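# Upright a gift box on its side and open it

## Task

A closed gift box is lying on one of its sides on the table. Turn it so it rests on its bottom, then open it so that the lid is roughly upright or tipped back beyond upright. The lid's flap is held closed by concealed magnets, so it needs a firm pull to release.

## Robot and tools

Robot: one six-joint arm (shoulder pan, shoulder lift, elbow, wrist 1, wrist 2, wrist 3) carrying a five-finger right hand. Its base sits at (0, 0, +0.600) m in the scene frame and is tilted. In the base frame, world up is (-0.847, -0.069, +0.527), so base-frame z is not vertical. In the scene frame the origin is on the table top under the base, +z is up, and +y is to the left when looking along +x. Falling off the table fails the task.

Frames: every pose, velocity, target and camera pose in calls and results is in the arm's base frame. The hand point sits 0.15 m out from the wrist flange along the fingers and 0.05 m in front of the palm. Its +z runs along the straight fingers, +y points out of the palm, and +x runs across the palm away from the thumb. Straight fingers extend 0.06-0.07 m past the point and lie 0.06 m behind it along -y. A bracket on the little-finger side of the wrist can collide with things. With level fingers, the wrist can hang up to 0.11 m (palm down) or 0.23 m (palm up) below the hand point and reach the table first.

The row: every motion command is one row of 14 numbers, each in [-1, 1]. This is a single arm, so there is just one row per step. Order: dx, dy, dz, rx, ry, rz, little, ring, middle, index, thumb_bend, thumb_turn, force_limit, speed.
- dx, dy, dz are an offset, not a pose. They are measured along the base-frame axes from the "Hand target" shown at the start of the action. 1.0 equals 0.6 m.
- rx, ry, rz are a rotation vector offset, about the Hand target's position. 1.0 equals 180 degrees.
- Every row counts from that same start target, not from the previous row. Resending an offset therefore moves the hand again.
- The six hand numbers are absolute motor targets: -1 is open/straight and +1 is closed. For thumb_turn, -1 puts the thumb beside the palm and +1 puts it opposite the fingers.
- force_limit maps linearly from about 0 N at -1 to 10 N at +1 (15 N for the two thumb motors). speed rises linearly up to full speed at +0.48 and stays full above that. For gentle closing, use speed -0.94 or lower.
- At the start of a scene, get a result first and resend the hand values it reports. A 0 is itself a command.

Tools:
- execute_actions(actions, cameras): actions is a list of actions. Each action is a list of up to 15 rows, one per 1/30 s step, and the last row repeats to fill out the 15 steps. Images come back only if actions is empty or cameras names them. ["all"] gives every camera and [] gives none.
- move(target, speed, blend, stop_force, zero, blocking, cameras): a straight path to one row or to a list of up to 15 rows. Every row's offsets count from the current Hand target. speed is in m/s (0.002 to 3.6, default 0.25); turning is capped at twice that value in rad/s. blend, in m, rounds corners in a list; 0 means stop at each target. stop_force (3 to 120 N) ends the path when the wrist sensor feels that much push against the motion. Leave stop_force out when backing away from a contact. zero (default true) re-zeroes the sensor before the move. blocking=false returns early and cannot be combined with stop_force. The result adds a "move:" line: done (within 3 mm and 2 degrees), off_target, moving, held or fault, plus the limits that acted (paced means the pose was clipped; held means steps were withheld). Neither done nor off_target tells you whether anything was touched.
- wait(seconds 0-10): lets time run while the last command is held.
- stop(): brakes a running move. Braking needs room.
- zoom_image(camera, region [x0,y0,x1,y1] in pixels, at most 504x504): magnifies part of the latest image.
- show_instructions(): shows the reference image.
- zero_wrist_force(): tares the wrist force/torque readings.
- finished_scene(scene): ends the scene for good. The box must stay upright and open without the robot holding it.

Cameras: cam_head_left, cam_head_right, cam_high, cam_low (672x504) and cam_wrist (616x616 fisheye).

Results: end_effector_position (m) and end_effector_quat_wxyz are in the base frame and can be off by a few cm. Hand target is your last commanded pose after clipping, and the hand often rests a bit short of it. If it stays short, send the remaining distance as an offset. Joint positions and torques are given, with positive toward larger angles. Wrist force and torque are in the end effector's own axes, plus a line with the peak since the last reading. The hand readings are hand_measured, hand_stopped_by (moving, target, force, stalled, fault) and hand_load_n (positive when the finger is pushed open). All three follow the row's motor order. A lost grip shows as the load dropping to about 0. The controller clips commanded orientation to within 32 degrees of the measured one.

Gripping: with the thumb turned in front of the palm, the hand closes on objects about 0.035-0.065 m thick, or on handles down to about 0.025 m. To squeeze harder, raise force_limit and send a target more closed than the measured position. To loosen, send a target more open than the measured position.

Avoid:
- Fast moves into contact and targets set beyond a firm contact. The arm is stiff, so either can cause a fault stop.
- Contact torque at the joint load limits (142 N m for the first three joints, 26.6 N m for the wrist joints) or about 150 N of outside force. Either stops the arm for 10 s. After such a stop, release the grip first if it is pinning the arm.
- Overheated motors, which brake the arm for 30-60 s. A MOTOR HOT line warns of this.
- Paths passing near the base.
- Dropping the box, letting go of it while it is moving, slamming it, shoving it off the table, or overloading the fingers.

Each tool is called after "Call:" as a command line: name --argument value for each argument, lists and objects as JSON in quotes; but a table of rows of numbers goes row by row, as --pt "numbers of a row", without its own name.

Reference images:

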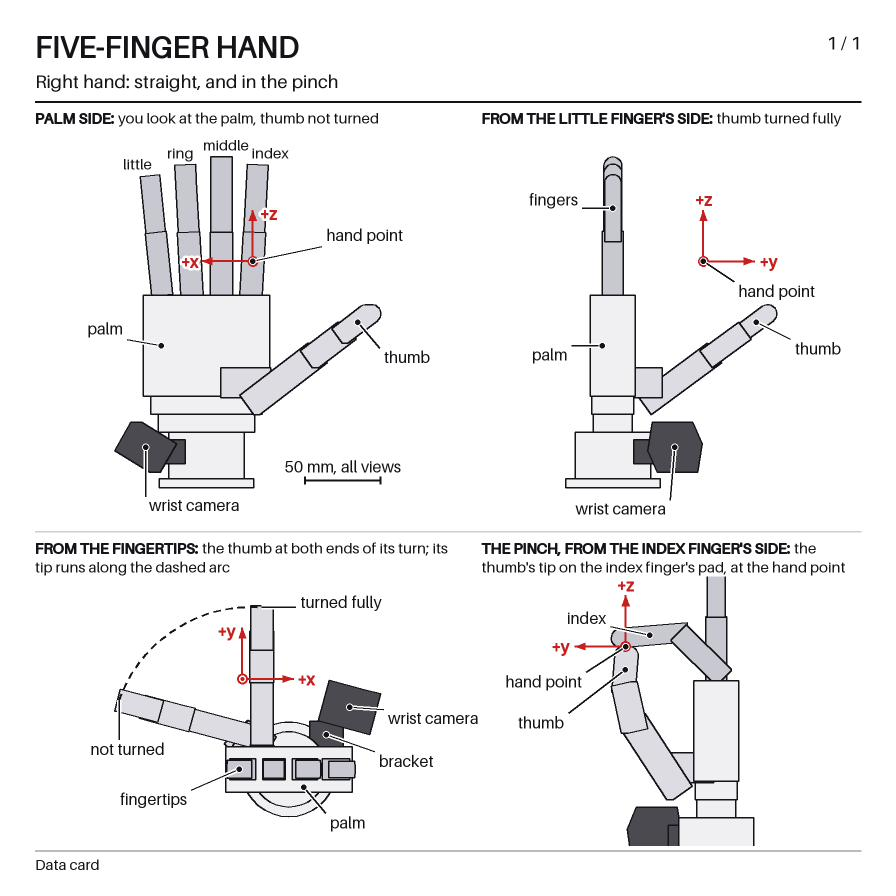

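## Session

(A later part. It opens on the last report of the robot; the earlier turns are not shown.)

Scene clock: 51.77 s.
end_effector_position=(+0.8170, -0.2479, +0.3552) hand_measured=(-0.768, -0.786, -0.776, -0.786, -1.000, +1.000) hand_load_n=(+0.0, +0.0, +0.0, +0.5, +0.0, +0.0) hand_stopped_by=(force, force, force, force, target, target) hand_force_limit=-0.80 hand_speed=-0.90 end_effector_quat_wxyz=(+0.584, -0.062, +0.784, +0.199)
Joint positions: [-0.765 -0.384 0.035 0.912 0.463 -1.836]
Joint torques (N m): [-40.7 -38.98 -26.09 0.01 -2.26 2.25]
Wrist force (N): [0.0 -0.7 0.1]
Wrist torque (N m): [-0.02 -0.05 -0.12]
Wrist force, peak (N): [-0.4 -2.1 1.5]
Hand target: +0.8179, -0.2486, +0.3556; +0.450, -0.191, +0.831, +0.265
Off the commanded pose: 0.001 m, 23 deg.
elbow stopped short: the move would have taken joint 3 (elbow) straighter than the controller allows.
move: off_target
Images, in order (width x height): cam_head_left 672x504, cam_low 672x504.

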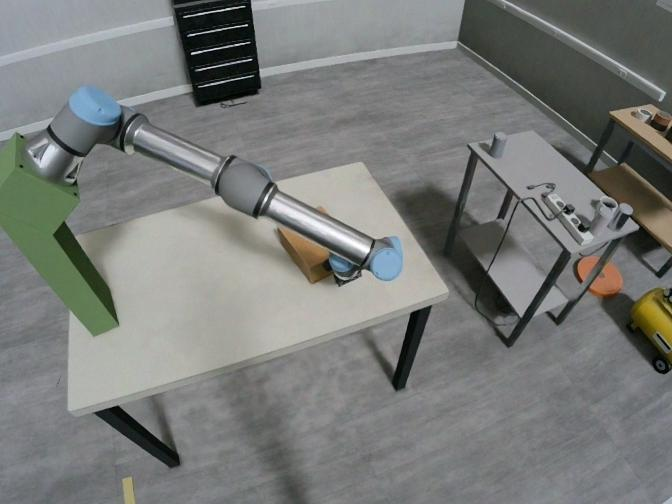

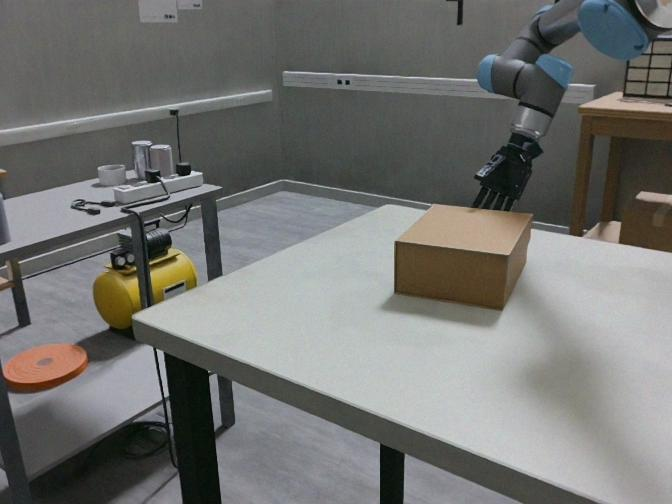

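Call:
wait --seconds 0.1 --cameras '["cam_wrist","cam_high","cam_head_right"]'

Call:
zoom_image --camera "cam_high" --region '[300, 120, 460, 280]'

Call:
zoom_image --camera "cam_wrist" --region '[150, 60, 600, 500]'

Scene clock: 52.30 s.
end_effector_position=(+0.8170, -0.2480, +0.3552) hand_measured=(-0.768, -0.786, -0.776, -0.786, -1.000, +1.000) hand_load_n=(+0.5, +0.0, +0.0, +0.0, +0.0, +0.0) hand_stopped_by=(force, force, force, force, target, target) hand_force_limit=-0.80 hand_speed=-0.90 end_effector_quat_wxyz=(+0.584, -0.062, +0.784, +0.199)
Joint positions: [-0.765 -0.384 0.035 0.912 0.463 -1.836]
Joint torques (N m): [-40.91 -41.73 -26.38 3.25 1.35 -1.27]
Wrist force (N): [0.0 -0.6 0.1]
Wrist torque (N m): [-0.01 -0.04 -0.12]
Wrist force, peak (N): [0.1 -0.9 0.1]
Hand target: +0.8179, -0.2486, +0.3556; +0.450, -0.191, +0.831, +0.265
Off the commanded pose: 0.001 m, 23 deg.
wait: 0.10 s; at rest from the start
Images, in order (width x height): cam_head_right 672x504, cam_high 672x504, cam_wrist 616x616.

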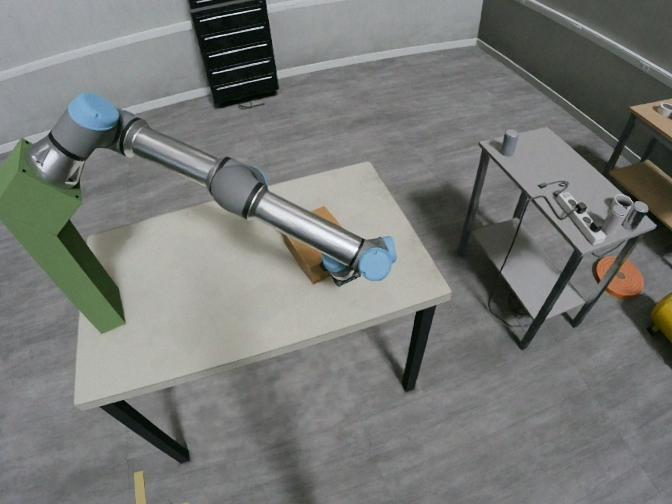

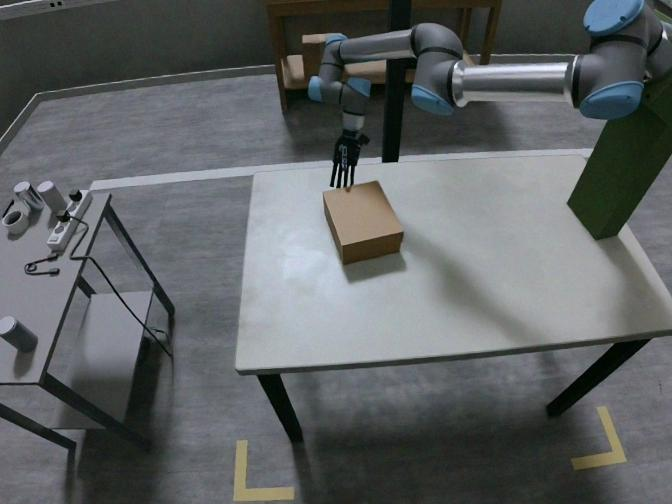

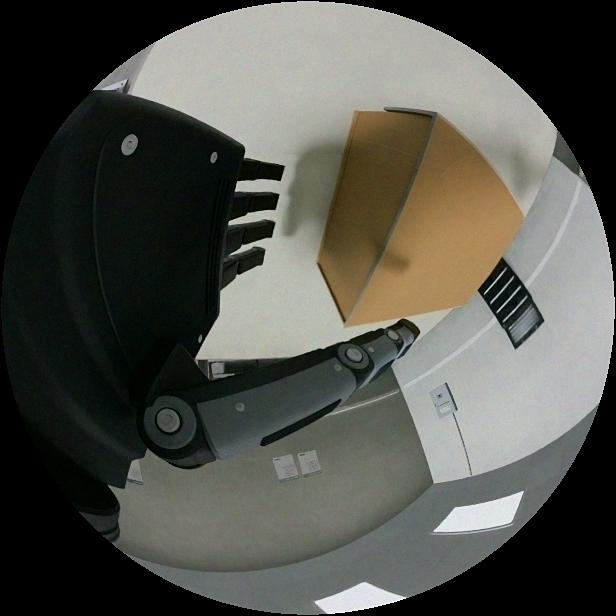

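Scaled by 3.150 from the camera's 672x504 image, which has a finer 960x720 frame.

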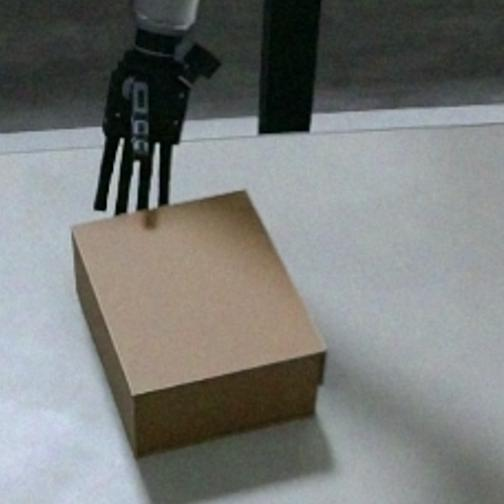

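Scaled by 1.120 from the camera's 616x616 image, which has a finer 880x880 frame.

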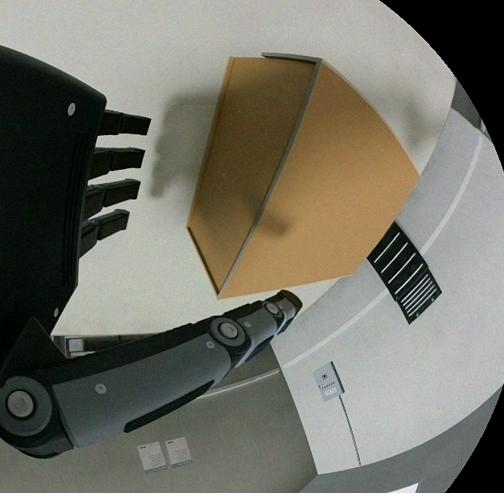

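Call:
move --pt "-0.1645 -0.0643 0.1067 -0.0988 -0.0147 -0.1602 -0.768 -0.786 -0.776 -0.786 -1 1 -0.8 -0.9" --pt "-0.4902 0.1523 0.2057 -0.0988 -0.0147 -0.1602 -0.768 -0.786 -0.776 -0.786 -1 1 -0.8 -0.9" --speed 0.2 --blend '[0.02,0]' --cameras '["cam_head_left","cam_high"]'

Call:
zoom_image --camera "cam_head_left" --region '[235, 160, 385, 300]'

Scene clock: 56.50 s.
end_effector_position=(+0.5238, -0.1573, +0.4790) hand_measured=(-0.768, -0.786, -0.776, -0.786, -1.000, +1.000) hand_load_n=(+0.0, +0.0, +0.0, +0.0, +0.0, +0.0) hand_stopped_by=(target, target, target, target, target, target) hand_force_limit=-0.80 hand_speed=-0.90 end_effector_quat_wxyz=(+0.486, -0.051, +0.873, +0.010)
Joint positions: [-1.02 -1.446 1.288 1.098 0.713 -2.412]
Joint torques (N m): [-9.32 -43.18 -1.73 1.58 2.09 1.04]
Wrist force (N): [-0.3 -0.6 0.4]
Wrist torque (N m): [-0.03 0.03 -0.14]
Wrist force, peak (N): [0.9 -1.0 1.7]
Hand target: +0.5237, -0.1572, +0.4790; +0.486, -0.051, +0.873, +0.010
Off the commanded pose: 0.000 m, 0 deg.
move: done
Images, in order (width x height): cam_head_left 672x504, cam_high 672x504.

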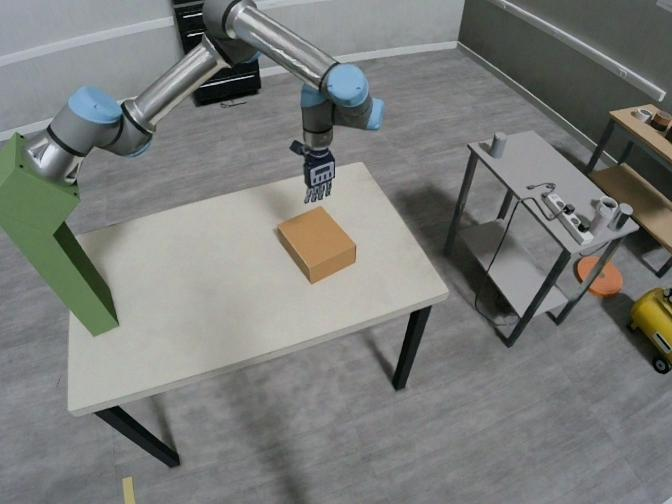

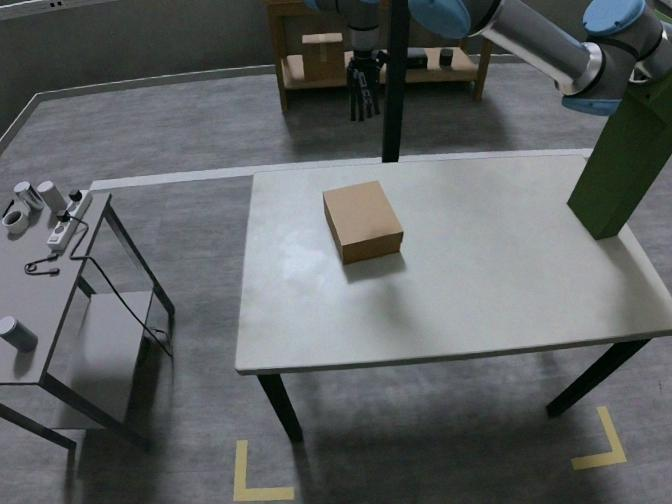

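Scaled by 3.360 from the camera's 672x504 image, which has a finer 960x720 frame.

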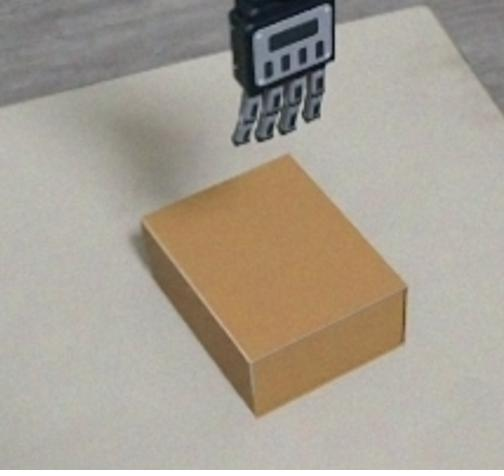

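Call:
move --pt "-0.0637 0.1772 0.2525 0.0963 -0.1568 0.1343 -1 -1 -1 -1 -1 -1 0 0" --pt "-0.2943 0.2162 0.4637 0.1926 -0.3137 0.2686 -1 -1 -1 -1 -1 -1 0 0" --speed 0.35 --blend '[0.03,0]'

Scene clock: 63.77 s.
end_effector_position=(+0.3472, -0.0275, +0.7572) hand_measured=(-1.000, -1.000, -1.000, -1.000, -1.000, -1.000) hand_load_n=(+0.0, +0.0, +0.0, +0.0, +0.0, +0.0) hand_stopped_by=(target, target, target, target, target, target) hand_force_limit=0.00 hand_speed=0.00 end_effector_quat_wxyz=(+0.771, -0.246, +0.417, +0.414) end_effector_velocity=(-0.002, +0.000, +0.001) end_effector_angular_velocity=(+0.002, -0.005, +0.003)
Joint positions: [-1.016 -1.462 1.273 1.132 -0.716 -2.417]
Joint velocities: [0 -0.001 0.001 0 -0.006 0]
Joint torques (N m): [-21.24 -43.69 0.7 0.88 -4.06 2.55]
Wrist force (N): [0.1 -0.3 -1.1]
Wrist torque (N m): [0.10 0.04 -0.13]
Wrist force, peak (N): [0.0 -0.9 0.9]
Hand target: +0.3472, -0.0275, +0.7572; +0.771, -0.246, +0.416, +0.414
Off the commanded pose: 0.000 m, 0 deg.
move: done

Call:
move --pt "0.2737 -0.4458 -0.0062 0.4260 0.2616 0 -1 -1 -1 -1 -1 -1 0 0" --pt "0.2722 -0.4383 -0.5278 0.852 0.5232 0 -1 -1 -1 -1 -1 -1 0 0" --pt "0.5193 -0.1513 -0.4730 0.3088 0.5216 -0.2066 -1 -1 -1 -1 -1 -1 0 0" --speed 0.4 --blend '[0.03,0.03,0]' --cameras '["cam_head_left","cam_high"]'

Call:
zoom_image --camera "cam_head_left" --region '[235, 140, 385, 300]'

Scene clock: 70.97 s.
end_effector_position=(+0.6588, -0.1183, +0.4735) hand_measured=(-1.000, -1.000, -1.000, -1.000, -1.000, -1.000) hand_load_n=(+0.0, +0.0, +0.0, -0.5, +0.0, +0.0) hand_stopped_by=(target, target, target, target, target, target) hand_force_limit=0.00 hand_speed=0.00 end_effector_quat_wxyz=(+0.339, +0.581, +0.651, +0.351) end_effector_velocity=(+0.000, +0.001, +0.000) end_effector_angular_velocity=(-0.002, -0.001, +0.005)
Joint positions: [-0.575 -1.646 1.938 3.506 -1.03 -3.56]
Joint velocities: [0 -0.001 0.001 0 0.003 -0.005]
Joint torques (N m): [-7.43 -46.45 3.53 -0.67 2.1 -1.73]
Wrist force (N): [-0.3 -0.8 0.4]
Wrist torque (N m): [-0.09 0.04 -0.16]
Wrist force, peak (N): [-1.1 -1.8 -0.8]
Hand target: +0.6587, -0.1183, +0.4734; +0.339, +0.581, +0.652, +0.351
Off the commanded pose: 0.000 m, 0 deg.
move: done
Images, in order (width x height): cam_head_left 672x504, cam_high 672x504.

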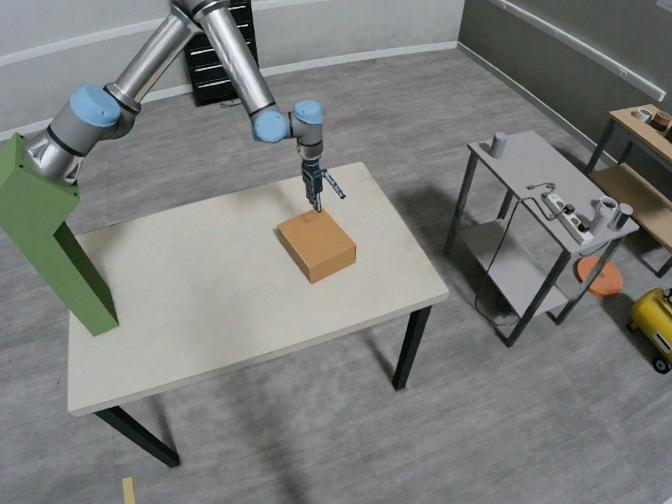

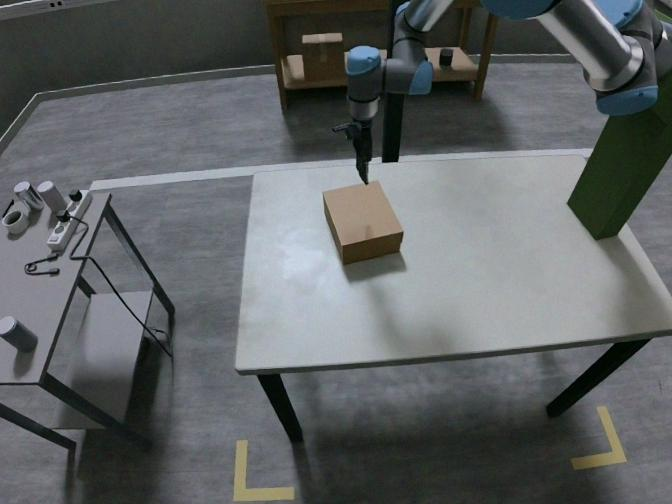

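Scaled by 3.150 from the camera's 672x504 image, which has a finer 960x720 frame.

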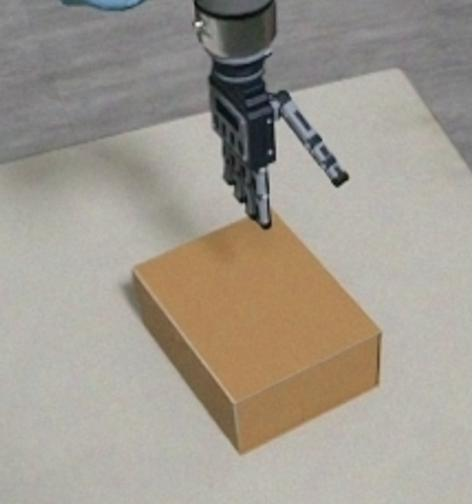

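Call:
move --pt "0.17 0.0136 -0.106 0 0 0 -1 -1 -1 -1 -1 -1 0 0" --pt "0.2116 0.0170 -0.1320 0 0 0 -1 -1 -1 -1 -1 -1 0 0" --speed '[0.12,0.02]' --stop_force 14 --cameras '["cam_head_left"]'

Call:
zoom_image --camera "cam_head_left" --region '[235, 140, 385, 300]'

Scene clock: 74.30 s.
end_effector_position=(+0.7708, -0.1093, +0.4036) hand_measured=(-1.000, -1.000, -1.000, -1.000, -1.000, -1.000) hand_load_n=(+0.0, +0.5, -1.0, +0.0, +0.0, +0.0) hand_stopped_by=(target, target, target, target, target, target) hand_force_limit=0.00 hand_speed=0.00 end_effector_quat_wxyz=(+0.339, +0.581, +0.652, +0.351)
Joint positions: [-0.44 -1.316 1.773 3.299 -1.139 -3.47]
Joint torques (N m): [-10.79 -32.04 9.55 1.18 2.02 -2.46]
Wrist force (N): [-0.8 0.0 -11.2]
Wrist torque (N m): [0.60 0.33 -0.18]
Wrist force, peak (N): [1.2 -7.3 -29.3]
Hand target: +0.7708, -0.1093, +0.4036; +0.339, +0.581, +0.652, +0.351 (not the last commanded pose)
Off the commanded pose: 0.018 m, 0 deg.
move: contact; path passed 1 of 2 targets
Images, in order (width x height): cam_head_left 672x504.

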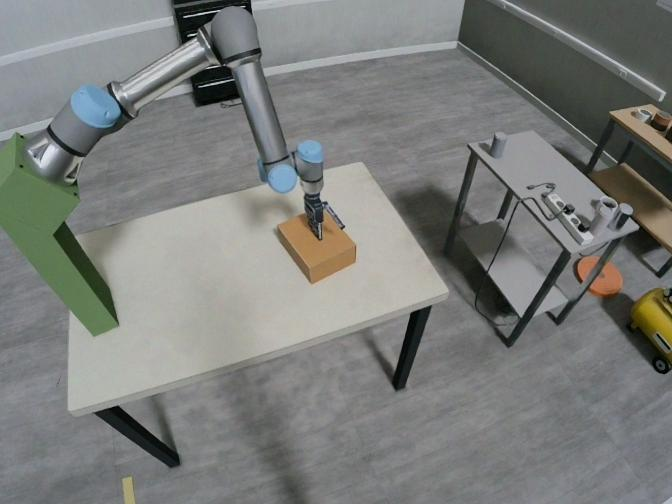

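Scaled by 3.150 from the camera's 672x504 image, which has a finer 960x720 frame.

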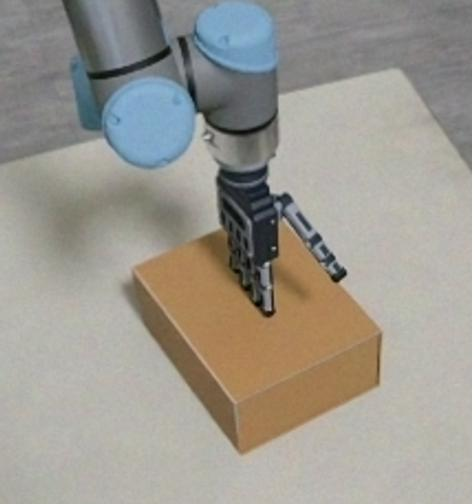

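Call:
move --pt "-0.0242 -0.0242 -0.0434 0.0752 0.0060 -0.0469 -1 -1 -1 -1 -1 -1 0 0" --pt "-0.0529 -0.0447 -0.0922 0.1504 0.0120 -0.0938 -1 -1 -1 -1 -1 -1 0 0" --speed 0.12 --blend 0.01 --cameras '["cam_head_left"]'

Call:
zoom_image --camera "cam_head_left" --region '[215, 140, 365, 300]'

Scene clock: 78.07 s.
end_effector_position=(+0.7391, -0.1362, +0.3482) hand_measured=(-1.000, -1.000, -1.000, -1.000, -1.000, -1.000) hand_load_n=(+0.0, +0.0, -6.0, +0.0, -0.5, +0.0) hand_stopped_by=(target, target, target, target, target, target) hand_force_limit=0.00 hand_speed=0.00 end_effector_quat_wxyz=(+0.230, +0.739, +0.466, +0.429)
Joint positions: [-0.452 -1.324 1.881 3.205 -1.131 -2.921]
Joint torques (N m): [2.59 -36.57 -11.49 2.91 -0.26 0.01]
Wrist force (N): [0.5 2.8 -20.0]
Wrist torque (N m): [0.98 0.69 0.00]
Wrist force, peak (N): [-0.1 4.2 -20.8]
Hand target: +0.7391, -0.1361, +0.3482; +0.230, +0.739, +0.466, +0.429
Off the commanded pose: 0.000 m, 0 deg.
move: done
Images, in order (width x height): cam_head_left 672x504.

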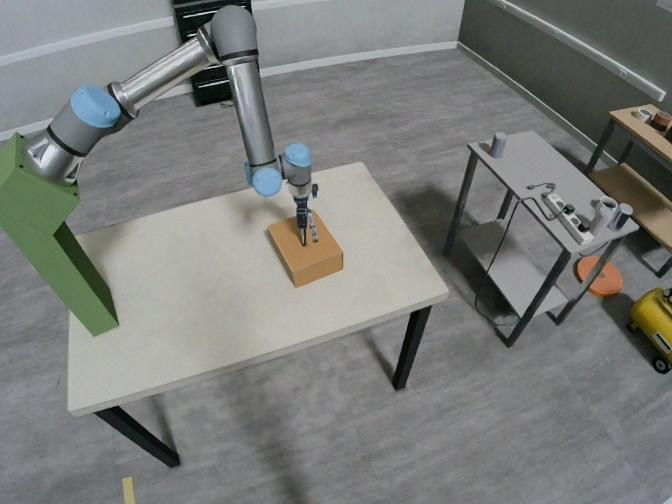

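Scaled by 3.150 from the camera's 672x504 image, which has a finer 960x720 frame.

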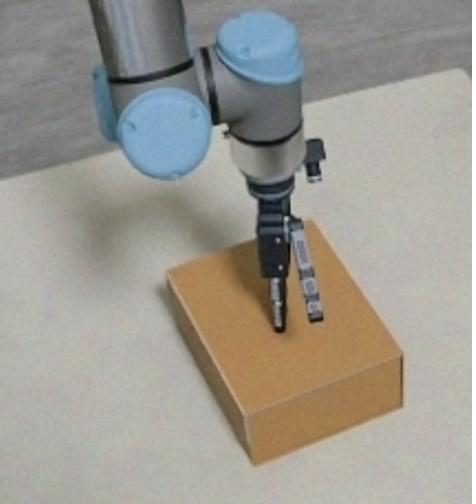

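Call:
move --pt "-0.0353 -0.0028 0.0220 0 0 0 -1 -1 -1 -1 -1 -1 0 0" --pt "0.0242 -0.0057 0.1171 0 0 0 -1 -1 -1 -1 -1 -1 0 0" --pt "0.0510 -0.0036 0.1004 0 0 0 -1 -1 -1 -1 -1 -1 0 0" --speed 0.12 --blend '[0.008,0.008,0]'

Call:
move --target '[0.0169,0.0014,-0.0106,0,0,0,-1,-1,-1,-1,-1,-1,0,0]' --speed 0.01 --stop_force 8 --cameras '["cam_head_left"]'

Call:
zoom_image --camera "cam_head_left" --region '[235, 140, 385, 300]'

Scene clock: 80.93 s.
end_effector_position=(+0.7697, -0.1382, +0.4086) hand_measured=(-1.000, -1.000, -1.000, -1.000, -1.000, -1.000) hand_load_n=(+0.0, +0.0, +0.0, +0.0, +0.0, +0.0) hand_stopped_by=(target, target, target, target, target, target) hand_force_limit=0.00 hand_speed=0.00 end_effector_quat_wxyz=(+0.230, +0.739, +0.466, +0.429)
Joint positions: [-0.43 -1.321 1.705 3.372 -1.149 -2.907]
Joint torques (N m): [-12.62 -39.23 2.52 -1.89 2.38 -2.45]
Wrist force (N): [-0.7 -0.8 0.4]
Wrist torque (N m): [-0.07 0.12 -0.15]
Wrist force, peak (N): [0.4 3.0 -20.7]
Hand target: +0.7697, -0.1383, +0.4085; +0.230, +0.739, +0.466, +0.429
Off the commanded pose: 0.000 m, 0 deg.
move: done

Scene clock: 82.47 s.
end_effector_position=(+0.7740, -0.1380, +0.4058) hand_measured=(-1.000, -1.000, -1.000, -1.000, -1.000, -1.000) hand_load_n=(+0.0, +0.0, -0.5, +0.0, +0.0, +0.0) hand_stopped_by=(target, target, target, target, target, target) hand_force_limit=0.00 hand_speed=0.00 end_effector_quat_wxyz=(+0.230, +0.739, +0.466, +0.429)
Joint positions: [-0.427 -1.308 1.697 3.366 -1.153 -2.904]
Joint torques (N m): [-11.53 -53.28 7.04 0.66 2.33 -1.59]
Wrist force (N): [-0.5 -0.5 -6.3]
Wrist torque (N m): [0.33 0.28 -0.16]
Wrist force, peak (N): [-1.7 -4.6 -15.7]
Hand target: +0.7740, -0.1380, +0.4058; +0.230, +0.739, +0.466, +0.429 (not the last commanded pose)
Off the commanded pose: 0.007 m, 0 deg.
move: contact
Images, in order (width x height): cam_head_left 672x504.

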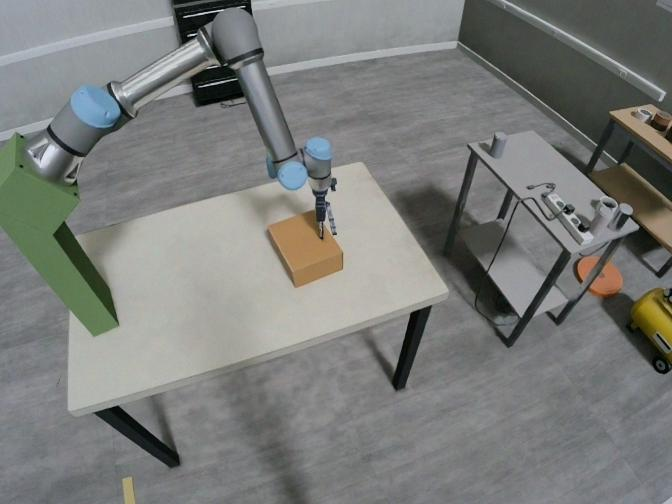

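Scaled by 3.150 from the camera's 672x504 image, which has a finer 960x720 frame.

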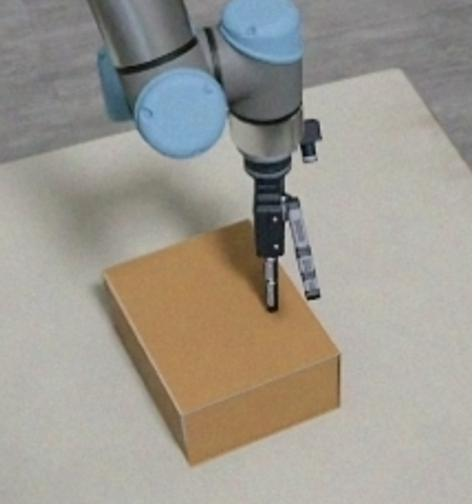

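Call:
move --pt "-0.0007 -0.0685 -0.0123 0 0 0 -1 -1 -1 -1 -1 -1 0 0" --pt "-0.0119 -0.1320 -0.0386 0 0 0 -1 -1 -1 -1 -1 -1 0 0" --speed 0.08 --blend 0.01 --cameras '["cam_head_left"]'

Call:
zoom_image --camera "cam_head_left" --region '[235, 140, 385, 300]'

Scene clock: 84.50 s.
end_effector_position=(+0.7668, -0.2173, +0.3824) hand_measured=(-1.000, -1.000, -1.000, -1.000, -1.000, -1.000) hand_load_n=(+0.0, +0.0, -1.0, +0.0, +0.0, +0.0) hand_stopped_by=(target, target, target, target, target, target) hand_force_limit=0.00 hand_speed=0.00 end_effector_quat_wxyz=(+0.230, +0.739, +0.466, +0.429)
Joint positions: [-0.563 -1.267 1.7 3.364 -1.043 -2.995]
Joint torques (N m): [10.42 -43.45 -10.48 1.63 -1.2 2.74]
Wrist force (N): [-3.3 -0.1 -23.0]
Wrist torque (N m): [1.31 0.34 -0.22]
Wrist force, peak (N): [-2.3 -0.3 -23.6]
Hand target: +0.7669, -0.2172, +0.3826; +0.230, +0.739, +0.466, +0.429
Off the commanded pose: 0.000 m, 0 deg.
move: done
Images, in order (width x height): cam_head_left 672x504.

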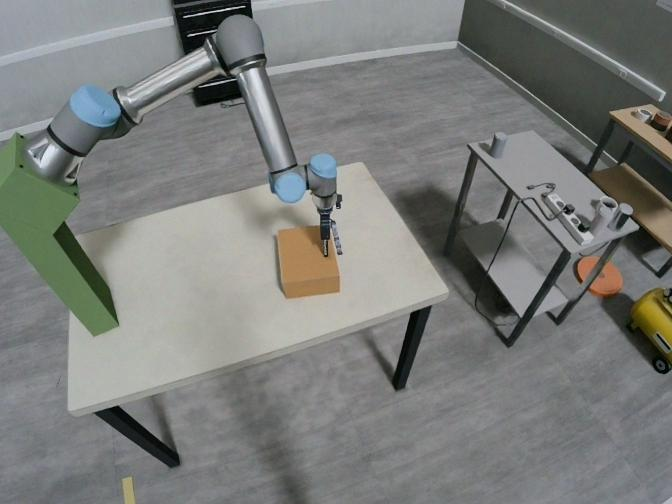

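Scaled by 3.150 from the camera's 672x504 image, which has a finer 960x720 frame.

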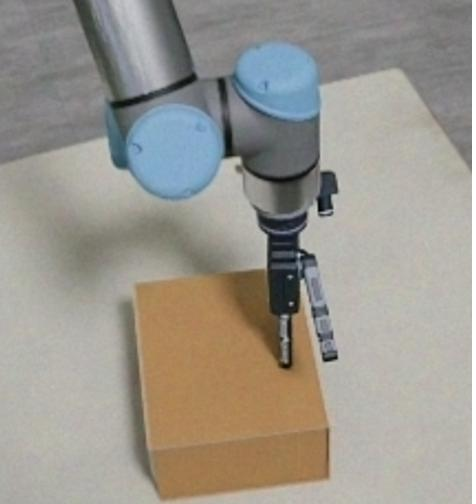

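Call:
move --pt "-0.0204 -0.0540 -0.0387 0 0 0 -1 -1 -1 -1 -1 -1 0 0" --pt "-0.0482 -0.0951 -0.0878 0 0 0 -1 -1 -1 -1 -1 -1 0 0" --pt "-0.0814 -0.1201 -0.1435 0 0 0 -1 -1 -1 -1 -1 -1 0 0" --speed 0.08 --blend 0.01 --cameras '["cam_head_left"]'

Call:
zoom_image --camera "cam_head_left" --region '[215, 160, 365, 320]'

Scene clock: 86.80 s.
end_effector_position=(+0.7180, -0.2893, +0.2964) hand_measured=(-1.000, -1.000, -1.000, -1.000, -1.000, -1.000) hand_load_n=(+0.0, +0.0, +0.0, +0.0, -0.5, +0.0) hand_stopped_by=(target, target, target, target, target, target) hand_force_limit=0.00 hand_speed=0.00 end_effector_quat_wxyz=(+0.230, +0.739, +0.466, +0.429)
Joint positions: [-0.726 -1.212 1.867 3.212 -0.917 -3.12]
Joint torques (N m): [-3.02 -48.27 -16.39 -0.06 -2.44 2.63]
Wrist force (N): [-0.8 -0.8 0.4]
Wrist torque (N m): [-0.07 0.12 -0.15]
Wrist force, peak (N): [-3.5 -0.1 -23.3]
Hand target: +0.7180, -0.2892, +0.2965; +0.230, +0.739, +0.466, +0.429
Off the commanded pose: 0.000 m, 0 deg.
move: done
Images, in order (width x height): cam_head_left 672x504.

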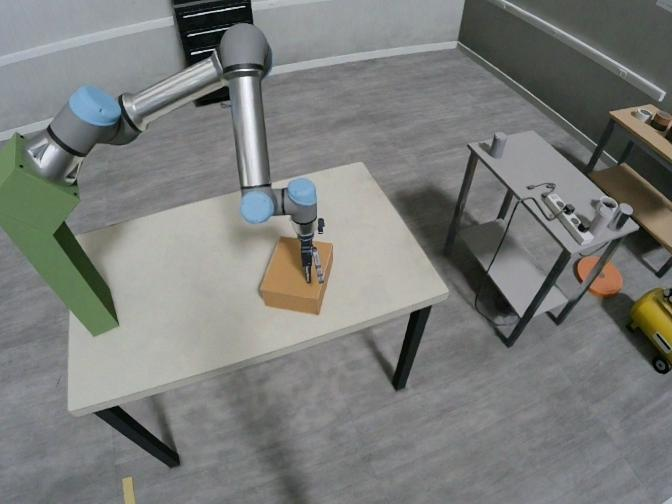

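Scaled by 3.150 from the camera's 672x504 image, which has a finer 960x720 frame.

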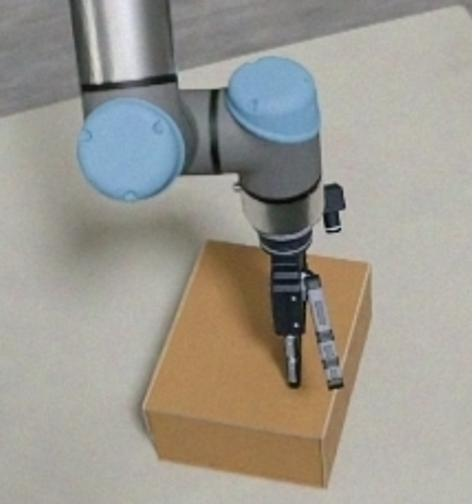

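Call:
move --target '[0.0264,0.0140,0.0631,0,0,0,-1,-1,-1,-1,-1,-1,0,0]' --speed 0.1

Call:
move --target '[0.0282,0.0023,-0.0176,0,0,0,-1,-1,-1,-1,-1,-1,0,0]' --speed 0.01 --stop_force 12

Scene clock: 88.90 s.
end_effector_position=(+0.7339, -0.2807, +0.3345) hand_measured=(-1.000, -1.000, -1.000, -1.000, -1.000, -1.000) hand_load_n=(+0.0, +0.0, +0.0, +0.0, +0.0, +0.0) hand_stopped_by=(target, target, target, target, target, target) hand_force_limit=0.00 hand_speed=0.00 end_effector_quat_wxyz=(+0.230, +0.739, +0.466, +0.429)
Joint positions: [-0.694 -1.24 1.792 3.299 -0.941 -3.094]
Joint torques (N m): [-22.21 -32.19 2.66 -2.31 2.31 -2.53]
Wrist force (N): [-0.7 -0.6 0.7]
Wrist torque (N m): [-0.05 0.12 -0.16]
Wrist force, peak (N): [-1.4 -1.5 0.8]
Hand target: +0.7339, -0.2808, +0.3344; +0.230, +0.739, +0.466, +0.429
Off the commanded pose: 0.000 m, 0 deg.
move: done

Scene clock: 90.57 s.
end_effector_position=(+0.7395, -0.2804, +0.3309) hand_measured=(-1.000, -1.000, -1.000, -1.000, -1.000, -1.000) hand_load_n=(+0.0, +0.0, +0.0, +0.0, +0.0, +0.0) hand_stopped_by=(target, target, target, target, target, target) hand_force_limit=0.00 hand_speed=0.00 end_effector_quat_wxyz=(+0.230, +0.739, +0.466, +0.429)
Joint positions: [-0.687 -1.224 1.781 3.291 -0.946 -3.088]
Joint torques (N m): [-19.93 -45.69 9.26 0.94 2.11 -2.36]
Wrist force (N): [-0.3 -0.5 -10.2]
Wrist torque (N m): [0.62 0.40 -0.16]
Wrist force, peak (N): [-0.9 -5.4 -20.0]
Hand target: +0.7395, -0.2804, +0.3309; +0.230, +0.739, +0.466, +0.429 (not the last commanded pose)
Off the commanded pose: 0.013 m, 0 deg.
move: contact

Call:
move --pt "-0.0284 -0.0557 -0.0552 0 0 0 -1 -1 -1 -1 -1 -1 0 0" --pt "-0.0668 -0.0897 -0.1211 0 0 0 -1 -1 -1 -1 -1 -1 0 0" --pt "-0.1102 -0.0985 -0.1919 0 0 0 -1 -1 -1 -1 -1 -1 0 0" --speed 0.08 --blend 0.01 --cameras '["cam_head_left"]'

Call:
zoom_image --camera "cam_head_left" --region '[195, 180, 345, 340]'

Scene clock: 93.37 s.
end_effector_position=(+0.6733, -0.3395, +0.2156) hand_measured=(-1.000, -1.000, -1.000, -1.000, -1.000, -1.000) hand_load_n=(+0.0, +0.0, -1.5, +0.0, +0.0, +0.0) hand_stopped_by=(target, target, target, target, target, target) hand_force_limit=0.00 hand_speed=0.00 end_effector_quat_wxyz=(+0.230, +0.739, +0.466, +0.429)
Joint positions: [-0.855 -1.116 1.979 3.079 -0.824 -3.236]
Joint torques (N m): [3.06 -35.59 -12.41 1.93 -1.86 2.59]
Wrist force (N): [-1.7 0.2 -21.8]
Wrist torque (N m): [1.22 0.36 -0.14]
Wrist force, peak (N): [3.4 3.5 -25.0]
Hand target: +0.6733, -0.3395, +0.2158; +0.230, +0.739, +0.466, +0.429
Off the commanded pose: 0.000 m, 0 deg.
move: done
Images, in order (width x height): cam_head_left 672x504.

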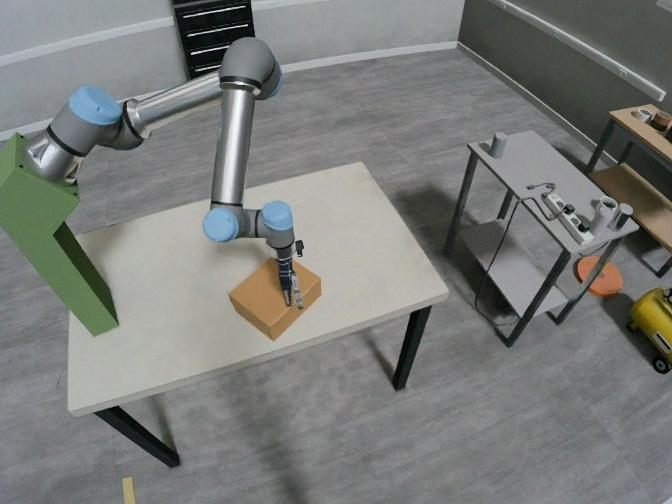

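Scaled by 3.150 from the camera's 672x504 image, which has a finer 960x720 frame.

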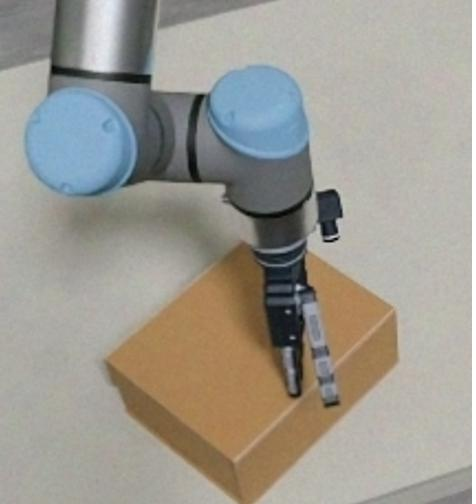

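Call:
move --pt "-0.0454 0.0063 -0.0695 0 0 0 -1 -1 -1 -1 -1 -1 0 0" --pt "-0.0890 0.0313 -0.1361 0 0 0 -1 -1 -1 -1 -1 -1 0 0" --pt "-0.1294 0.0732 -0.1956 0 0 0 -1 -1 -1 -1 -1 -1 0 0" --speed 0.08 --blend 0.01 --cameras '["cam_head_left"]'

Call:
zoom_image --camera "cam_head_left" --region '[155, 180, 305, 350]'

Scene clock: 97.87 s.
end_effector_position=(+0.5956, -0.2956, +0.0984) hand_measured=(-1.000, -1.000, -1.000, -1.000, -1.000, -1.000) hand_load_n=(+0.0, +0.0, +0.0, +0.0, +0.0, +0.0) hand_stopped_by=(target, target, target, target, target, target) hand_force_limit=0.00 hand_speed=0.00 end_effector_quat_wxyz=(+0.230, +0.739, +0.466, +0.429)
Joint positions: [-0.925 -0.962 2.267 2.686 -0.776 -3.308]
Joint torques (N m): [-9.02 -33.93 -3.74 -2.51 -0.53 2.43]
Wrist force (N): [-0.3 -0.5 0.4]
Wrist torque (N m): [-0.08 0.02 -0.02]
Wrist force, peak (N): [-1.8 0.1 -22.1]
Hand target: +0.5957, -0.2956, +0.0984; +0.230, +0.739, +0.466, +0.429
Off the commanded pose: 0.000 m, 0 deg.
move: done
Images, in order (width x height): cam_head_left 672x504.

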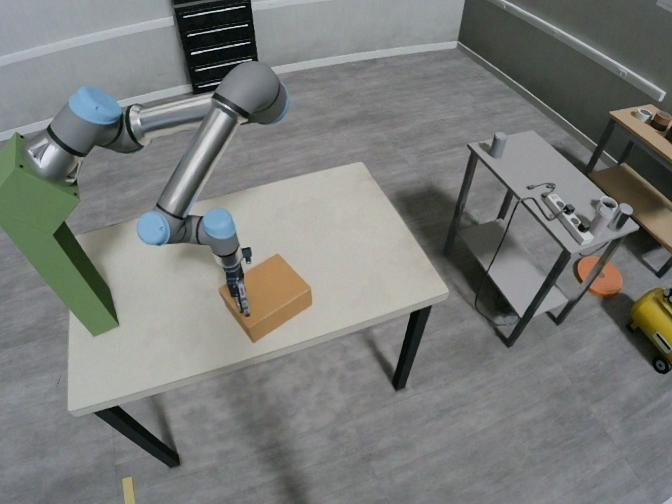

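Scaled by 2.965 from the camera's 672x504 image, which has a finer 960x720 frame.

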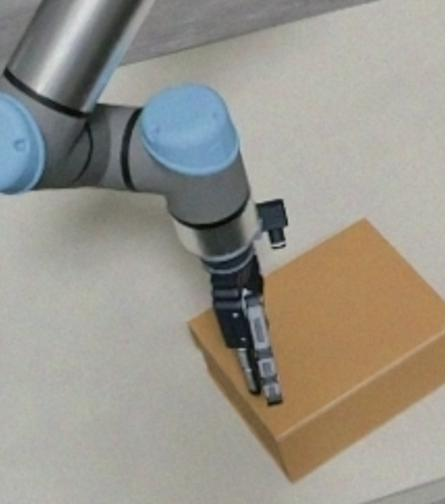

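Call:
move --pt "-0.1157 -0.0093 0.0722 0 0 0 -1 -1 -1 -1 -1 -1 0 0" --pt "-0.0910 -0.2868 0.0760 0 0 0 -1 -1 -1 -1 -1 -1 0 0" --pt "0.1065 -0.2709 -0.0472 0 0 0 -1 -1 -1 -1 -1 -1 0 0" --speed 0.2 --blend '[0.02,0.02,0]' --cameras '["cam_head_left"]'

Call:
zoom_image --camera "cam_head_left" --region '[175, 200, 325, 370]'

Scene clock: 102.27 s.
end_effector_position=(+0.6595, -0.4581, +0.0701) hand_measured=(-1.000, -1.000, -1.000, -1.000, -1.000, -1.000) hand_load_n=(+0.0, +0.0, +0.0, -0.5, +0.0, +0.0) hand_stopped_by=(target, target, target, target, target, target) hand_force_limit=0.00 hand_speed=0.00 end_effector_quat_wxyz=(+0.230, +0.739, +0.466, +0.429)
Joint positions: [-1.005 -0.75 1.814 2.994 -0.725 -3.399]
Joint torques (N m): [-20.85 -22.72 -9.67 -2.13 1.1 0.98]
Wrist force (N): [-0.6 -0.7 0.2]
Wrist torque (N m): [-0.03 0.08 -0.08]
Wrist force, peak (N): [-0.3 -1.0 2.1]
Hand target: +0.6596, -0.4581, +0.0701; +0.230, +0.739, +0.466, +0.429
Off the commanded pose: 0.000 m, 0 deg.
move: done
Images, in order (width x height): cam_head_left 672x504.

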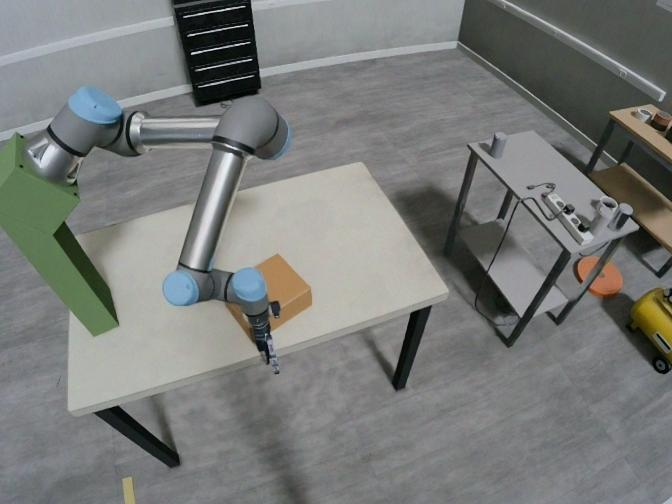

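Scaled by 2.965 from the camera's 672x504 image, which has a finer 960x720 frame.

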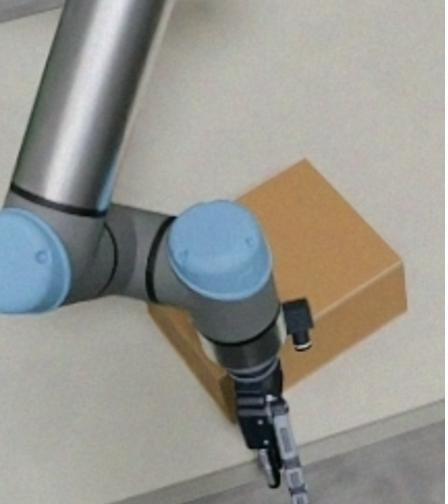

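Call:
move --pt "-0.0077 0.0404 -0.0071 0 0 0 -1 -1 -1 -1 -1 -1 0 0" --pt "-0.0479 0.1372 -0.0591 0 0 0 -1 -1 -1 -1 -1 -1 0 0" --pt "-0.0695 0.2507 -0.0792 0 0 0 -1 -1 -1 -1 -1 -1 0 0" --speed 0.08 --blend 0.01 --cameras '["cam_head_left"]'

Call:
zoom_image --camera "cam_head_left" --region '[175, 180, 325, 350]'

Scene clock: 105.13 s.
end_effector_position=(+0.6179, -0.3076, +0.0224) hand_measured=(-1.000, -1.000, -1.000, -1.000, -1.000, -1.000) hand_load_n=(+0.0, +0.0, +0.0, +0.0, +0.0, +0.0) hand_stopped_by=(target, target, target, target, target, target) hand_force_limit=0.00 hand_speed=0.00 end_effector_quat_wxyz=(+0.230, +0.739, +0.466, +0.429)
Joint positions: [-0.901 -0.723 2.154 2.544 -0.792 -3.283]
Joint torques (N m): [-30.21 -37.74 -2.54 -1.72 2.41 -2.55]
Wrist force (N): [-0.2 -0.7 0.6]
Wrist torque (N m): [-0.06 0.02 -0.09]
Wrist force, peak (N): [-1.2 -0.5 0.5]
Hand target: +0.6179, -0.3077, +0.0226; +0.230, +0.739, +0.466, +0.429
Off the commanded pose: 0.000 m, 0 deg.
move: done
Images, in order (width x height): cam_head_left 672x504.

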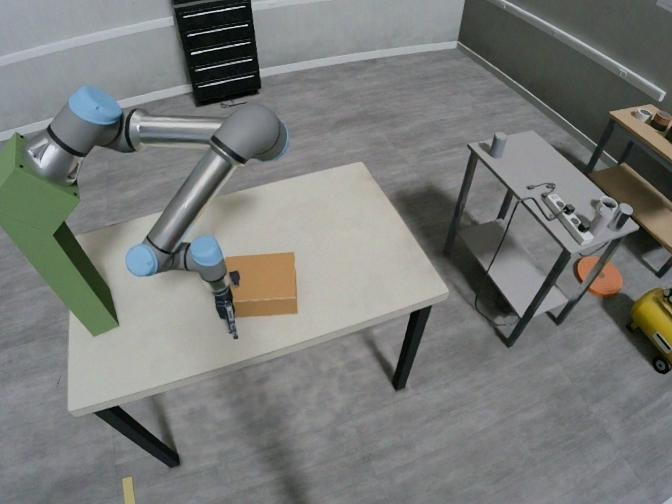

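Scaled by 2.965 from the camera's 672x504 image, which has a finer 960x720 frame.

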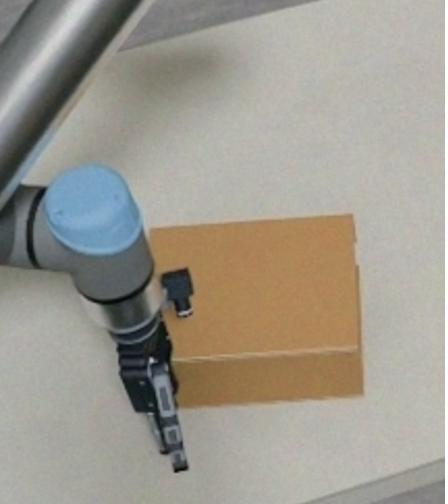

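Call:
move --pt "-0.0047 0.1206 0.0080 0 0 0 -1 -1 -1 -1 -1 -1 0 0" --pt "0.0164 0.2255 0.0555 0 0 0 -1 -1 -1 -1 -1 -1 0 0" --pt "0.0563 0.3066 0.1298 0 0 0 -1 -1 -1 -1 -1 -1 0 0" --pt "0.0899 0.3418 0.1881 0 0 0 -1 -1 -1 -1 -1 -1 0 0" --speed 0.08 --blend 0.01 --cameras '["cam_head_left"]'

Call:
zoom_image --camera "cam_head_left" --region '[175, 180, 325, 350]'

Scene clock: 109.57 s.
end_effector_position=(+0.6719, -0.1026, +0.1355) hand_measured=(-1.000, -1.000, -1.000, -1.000, -1.000, -1.000) hand_load_n=(+0.0, +0.0, +0.0, +0.0, +0.0, +0.0) hand_stopped_by=(target, target, target, target, target, target) hand_force_limit=0.00 hand_speed=0.00 end_effector_quat_wxyz=(+0.230, +0.739, +0.466, +0.429)
Joint positions: [-0.45 -1.009 2.227 2.544 -1.133 -2.92]
Joint torques (N m): [-8.73 -33.52 21.37 -2.61 2 -2.58]
Wrist force (N): [-0.7 -0.7 0.5]
Wrist torque (N m): [-0.07 0.08 -0.08]
Wrist force, peak (N): [-2.0 0.2 0.5]
Hand target: +0.6718, -0.1026, +0.1354; +0.230, +0.739, +0.466, +0.429
Off the commanded pose: 0.000 m, 0 deg.
move: done
Images, in order (width x height): cam_head_left 672x504.

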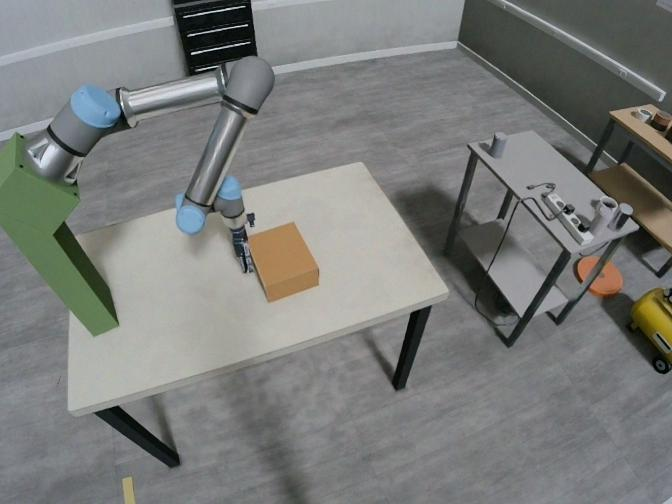

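Scaled by 2.965 from the camera's 672x504 image, which has a finer 960x720 frame.

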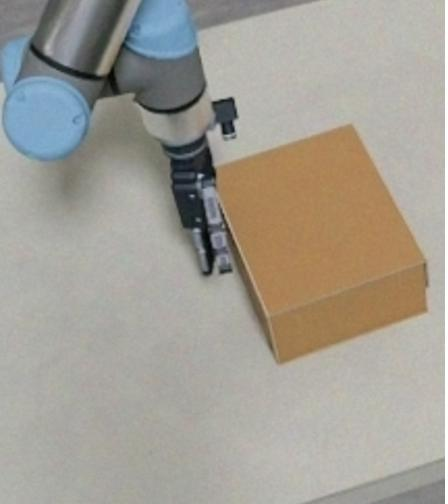

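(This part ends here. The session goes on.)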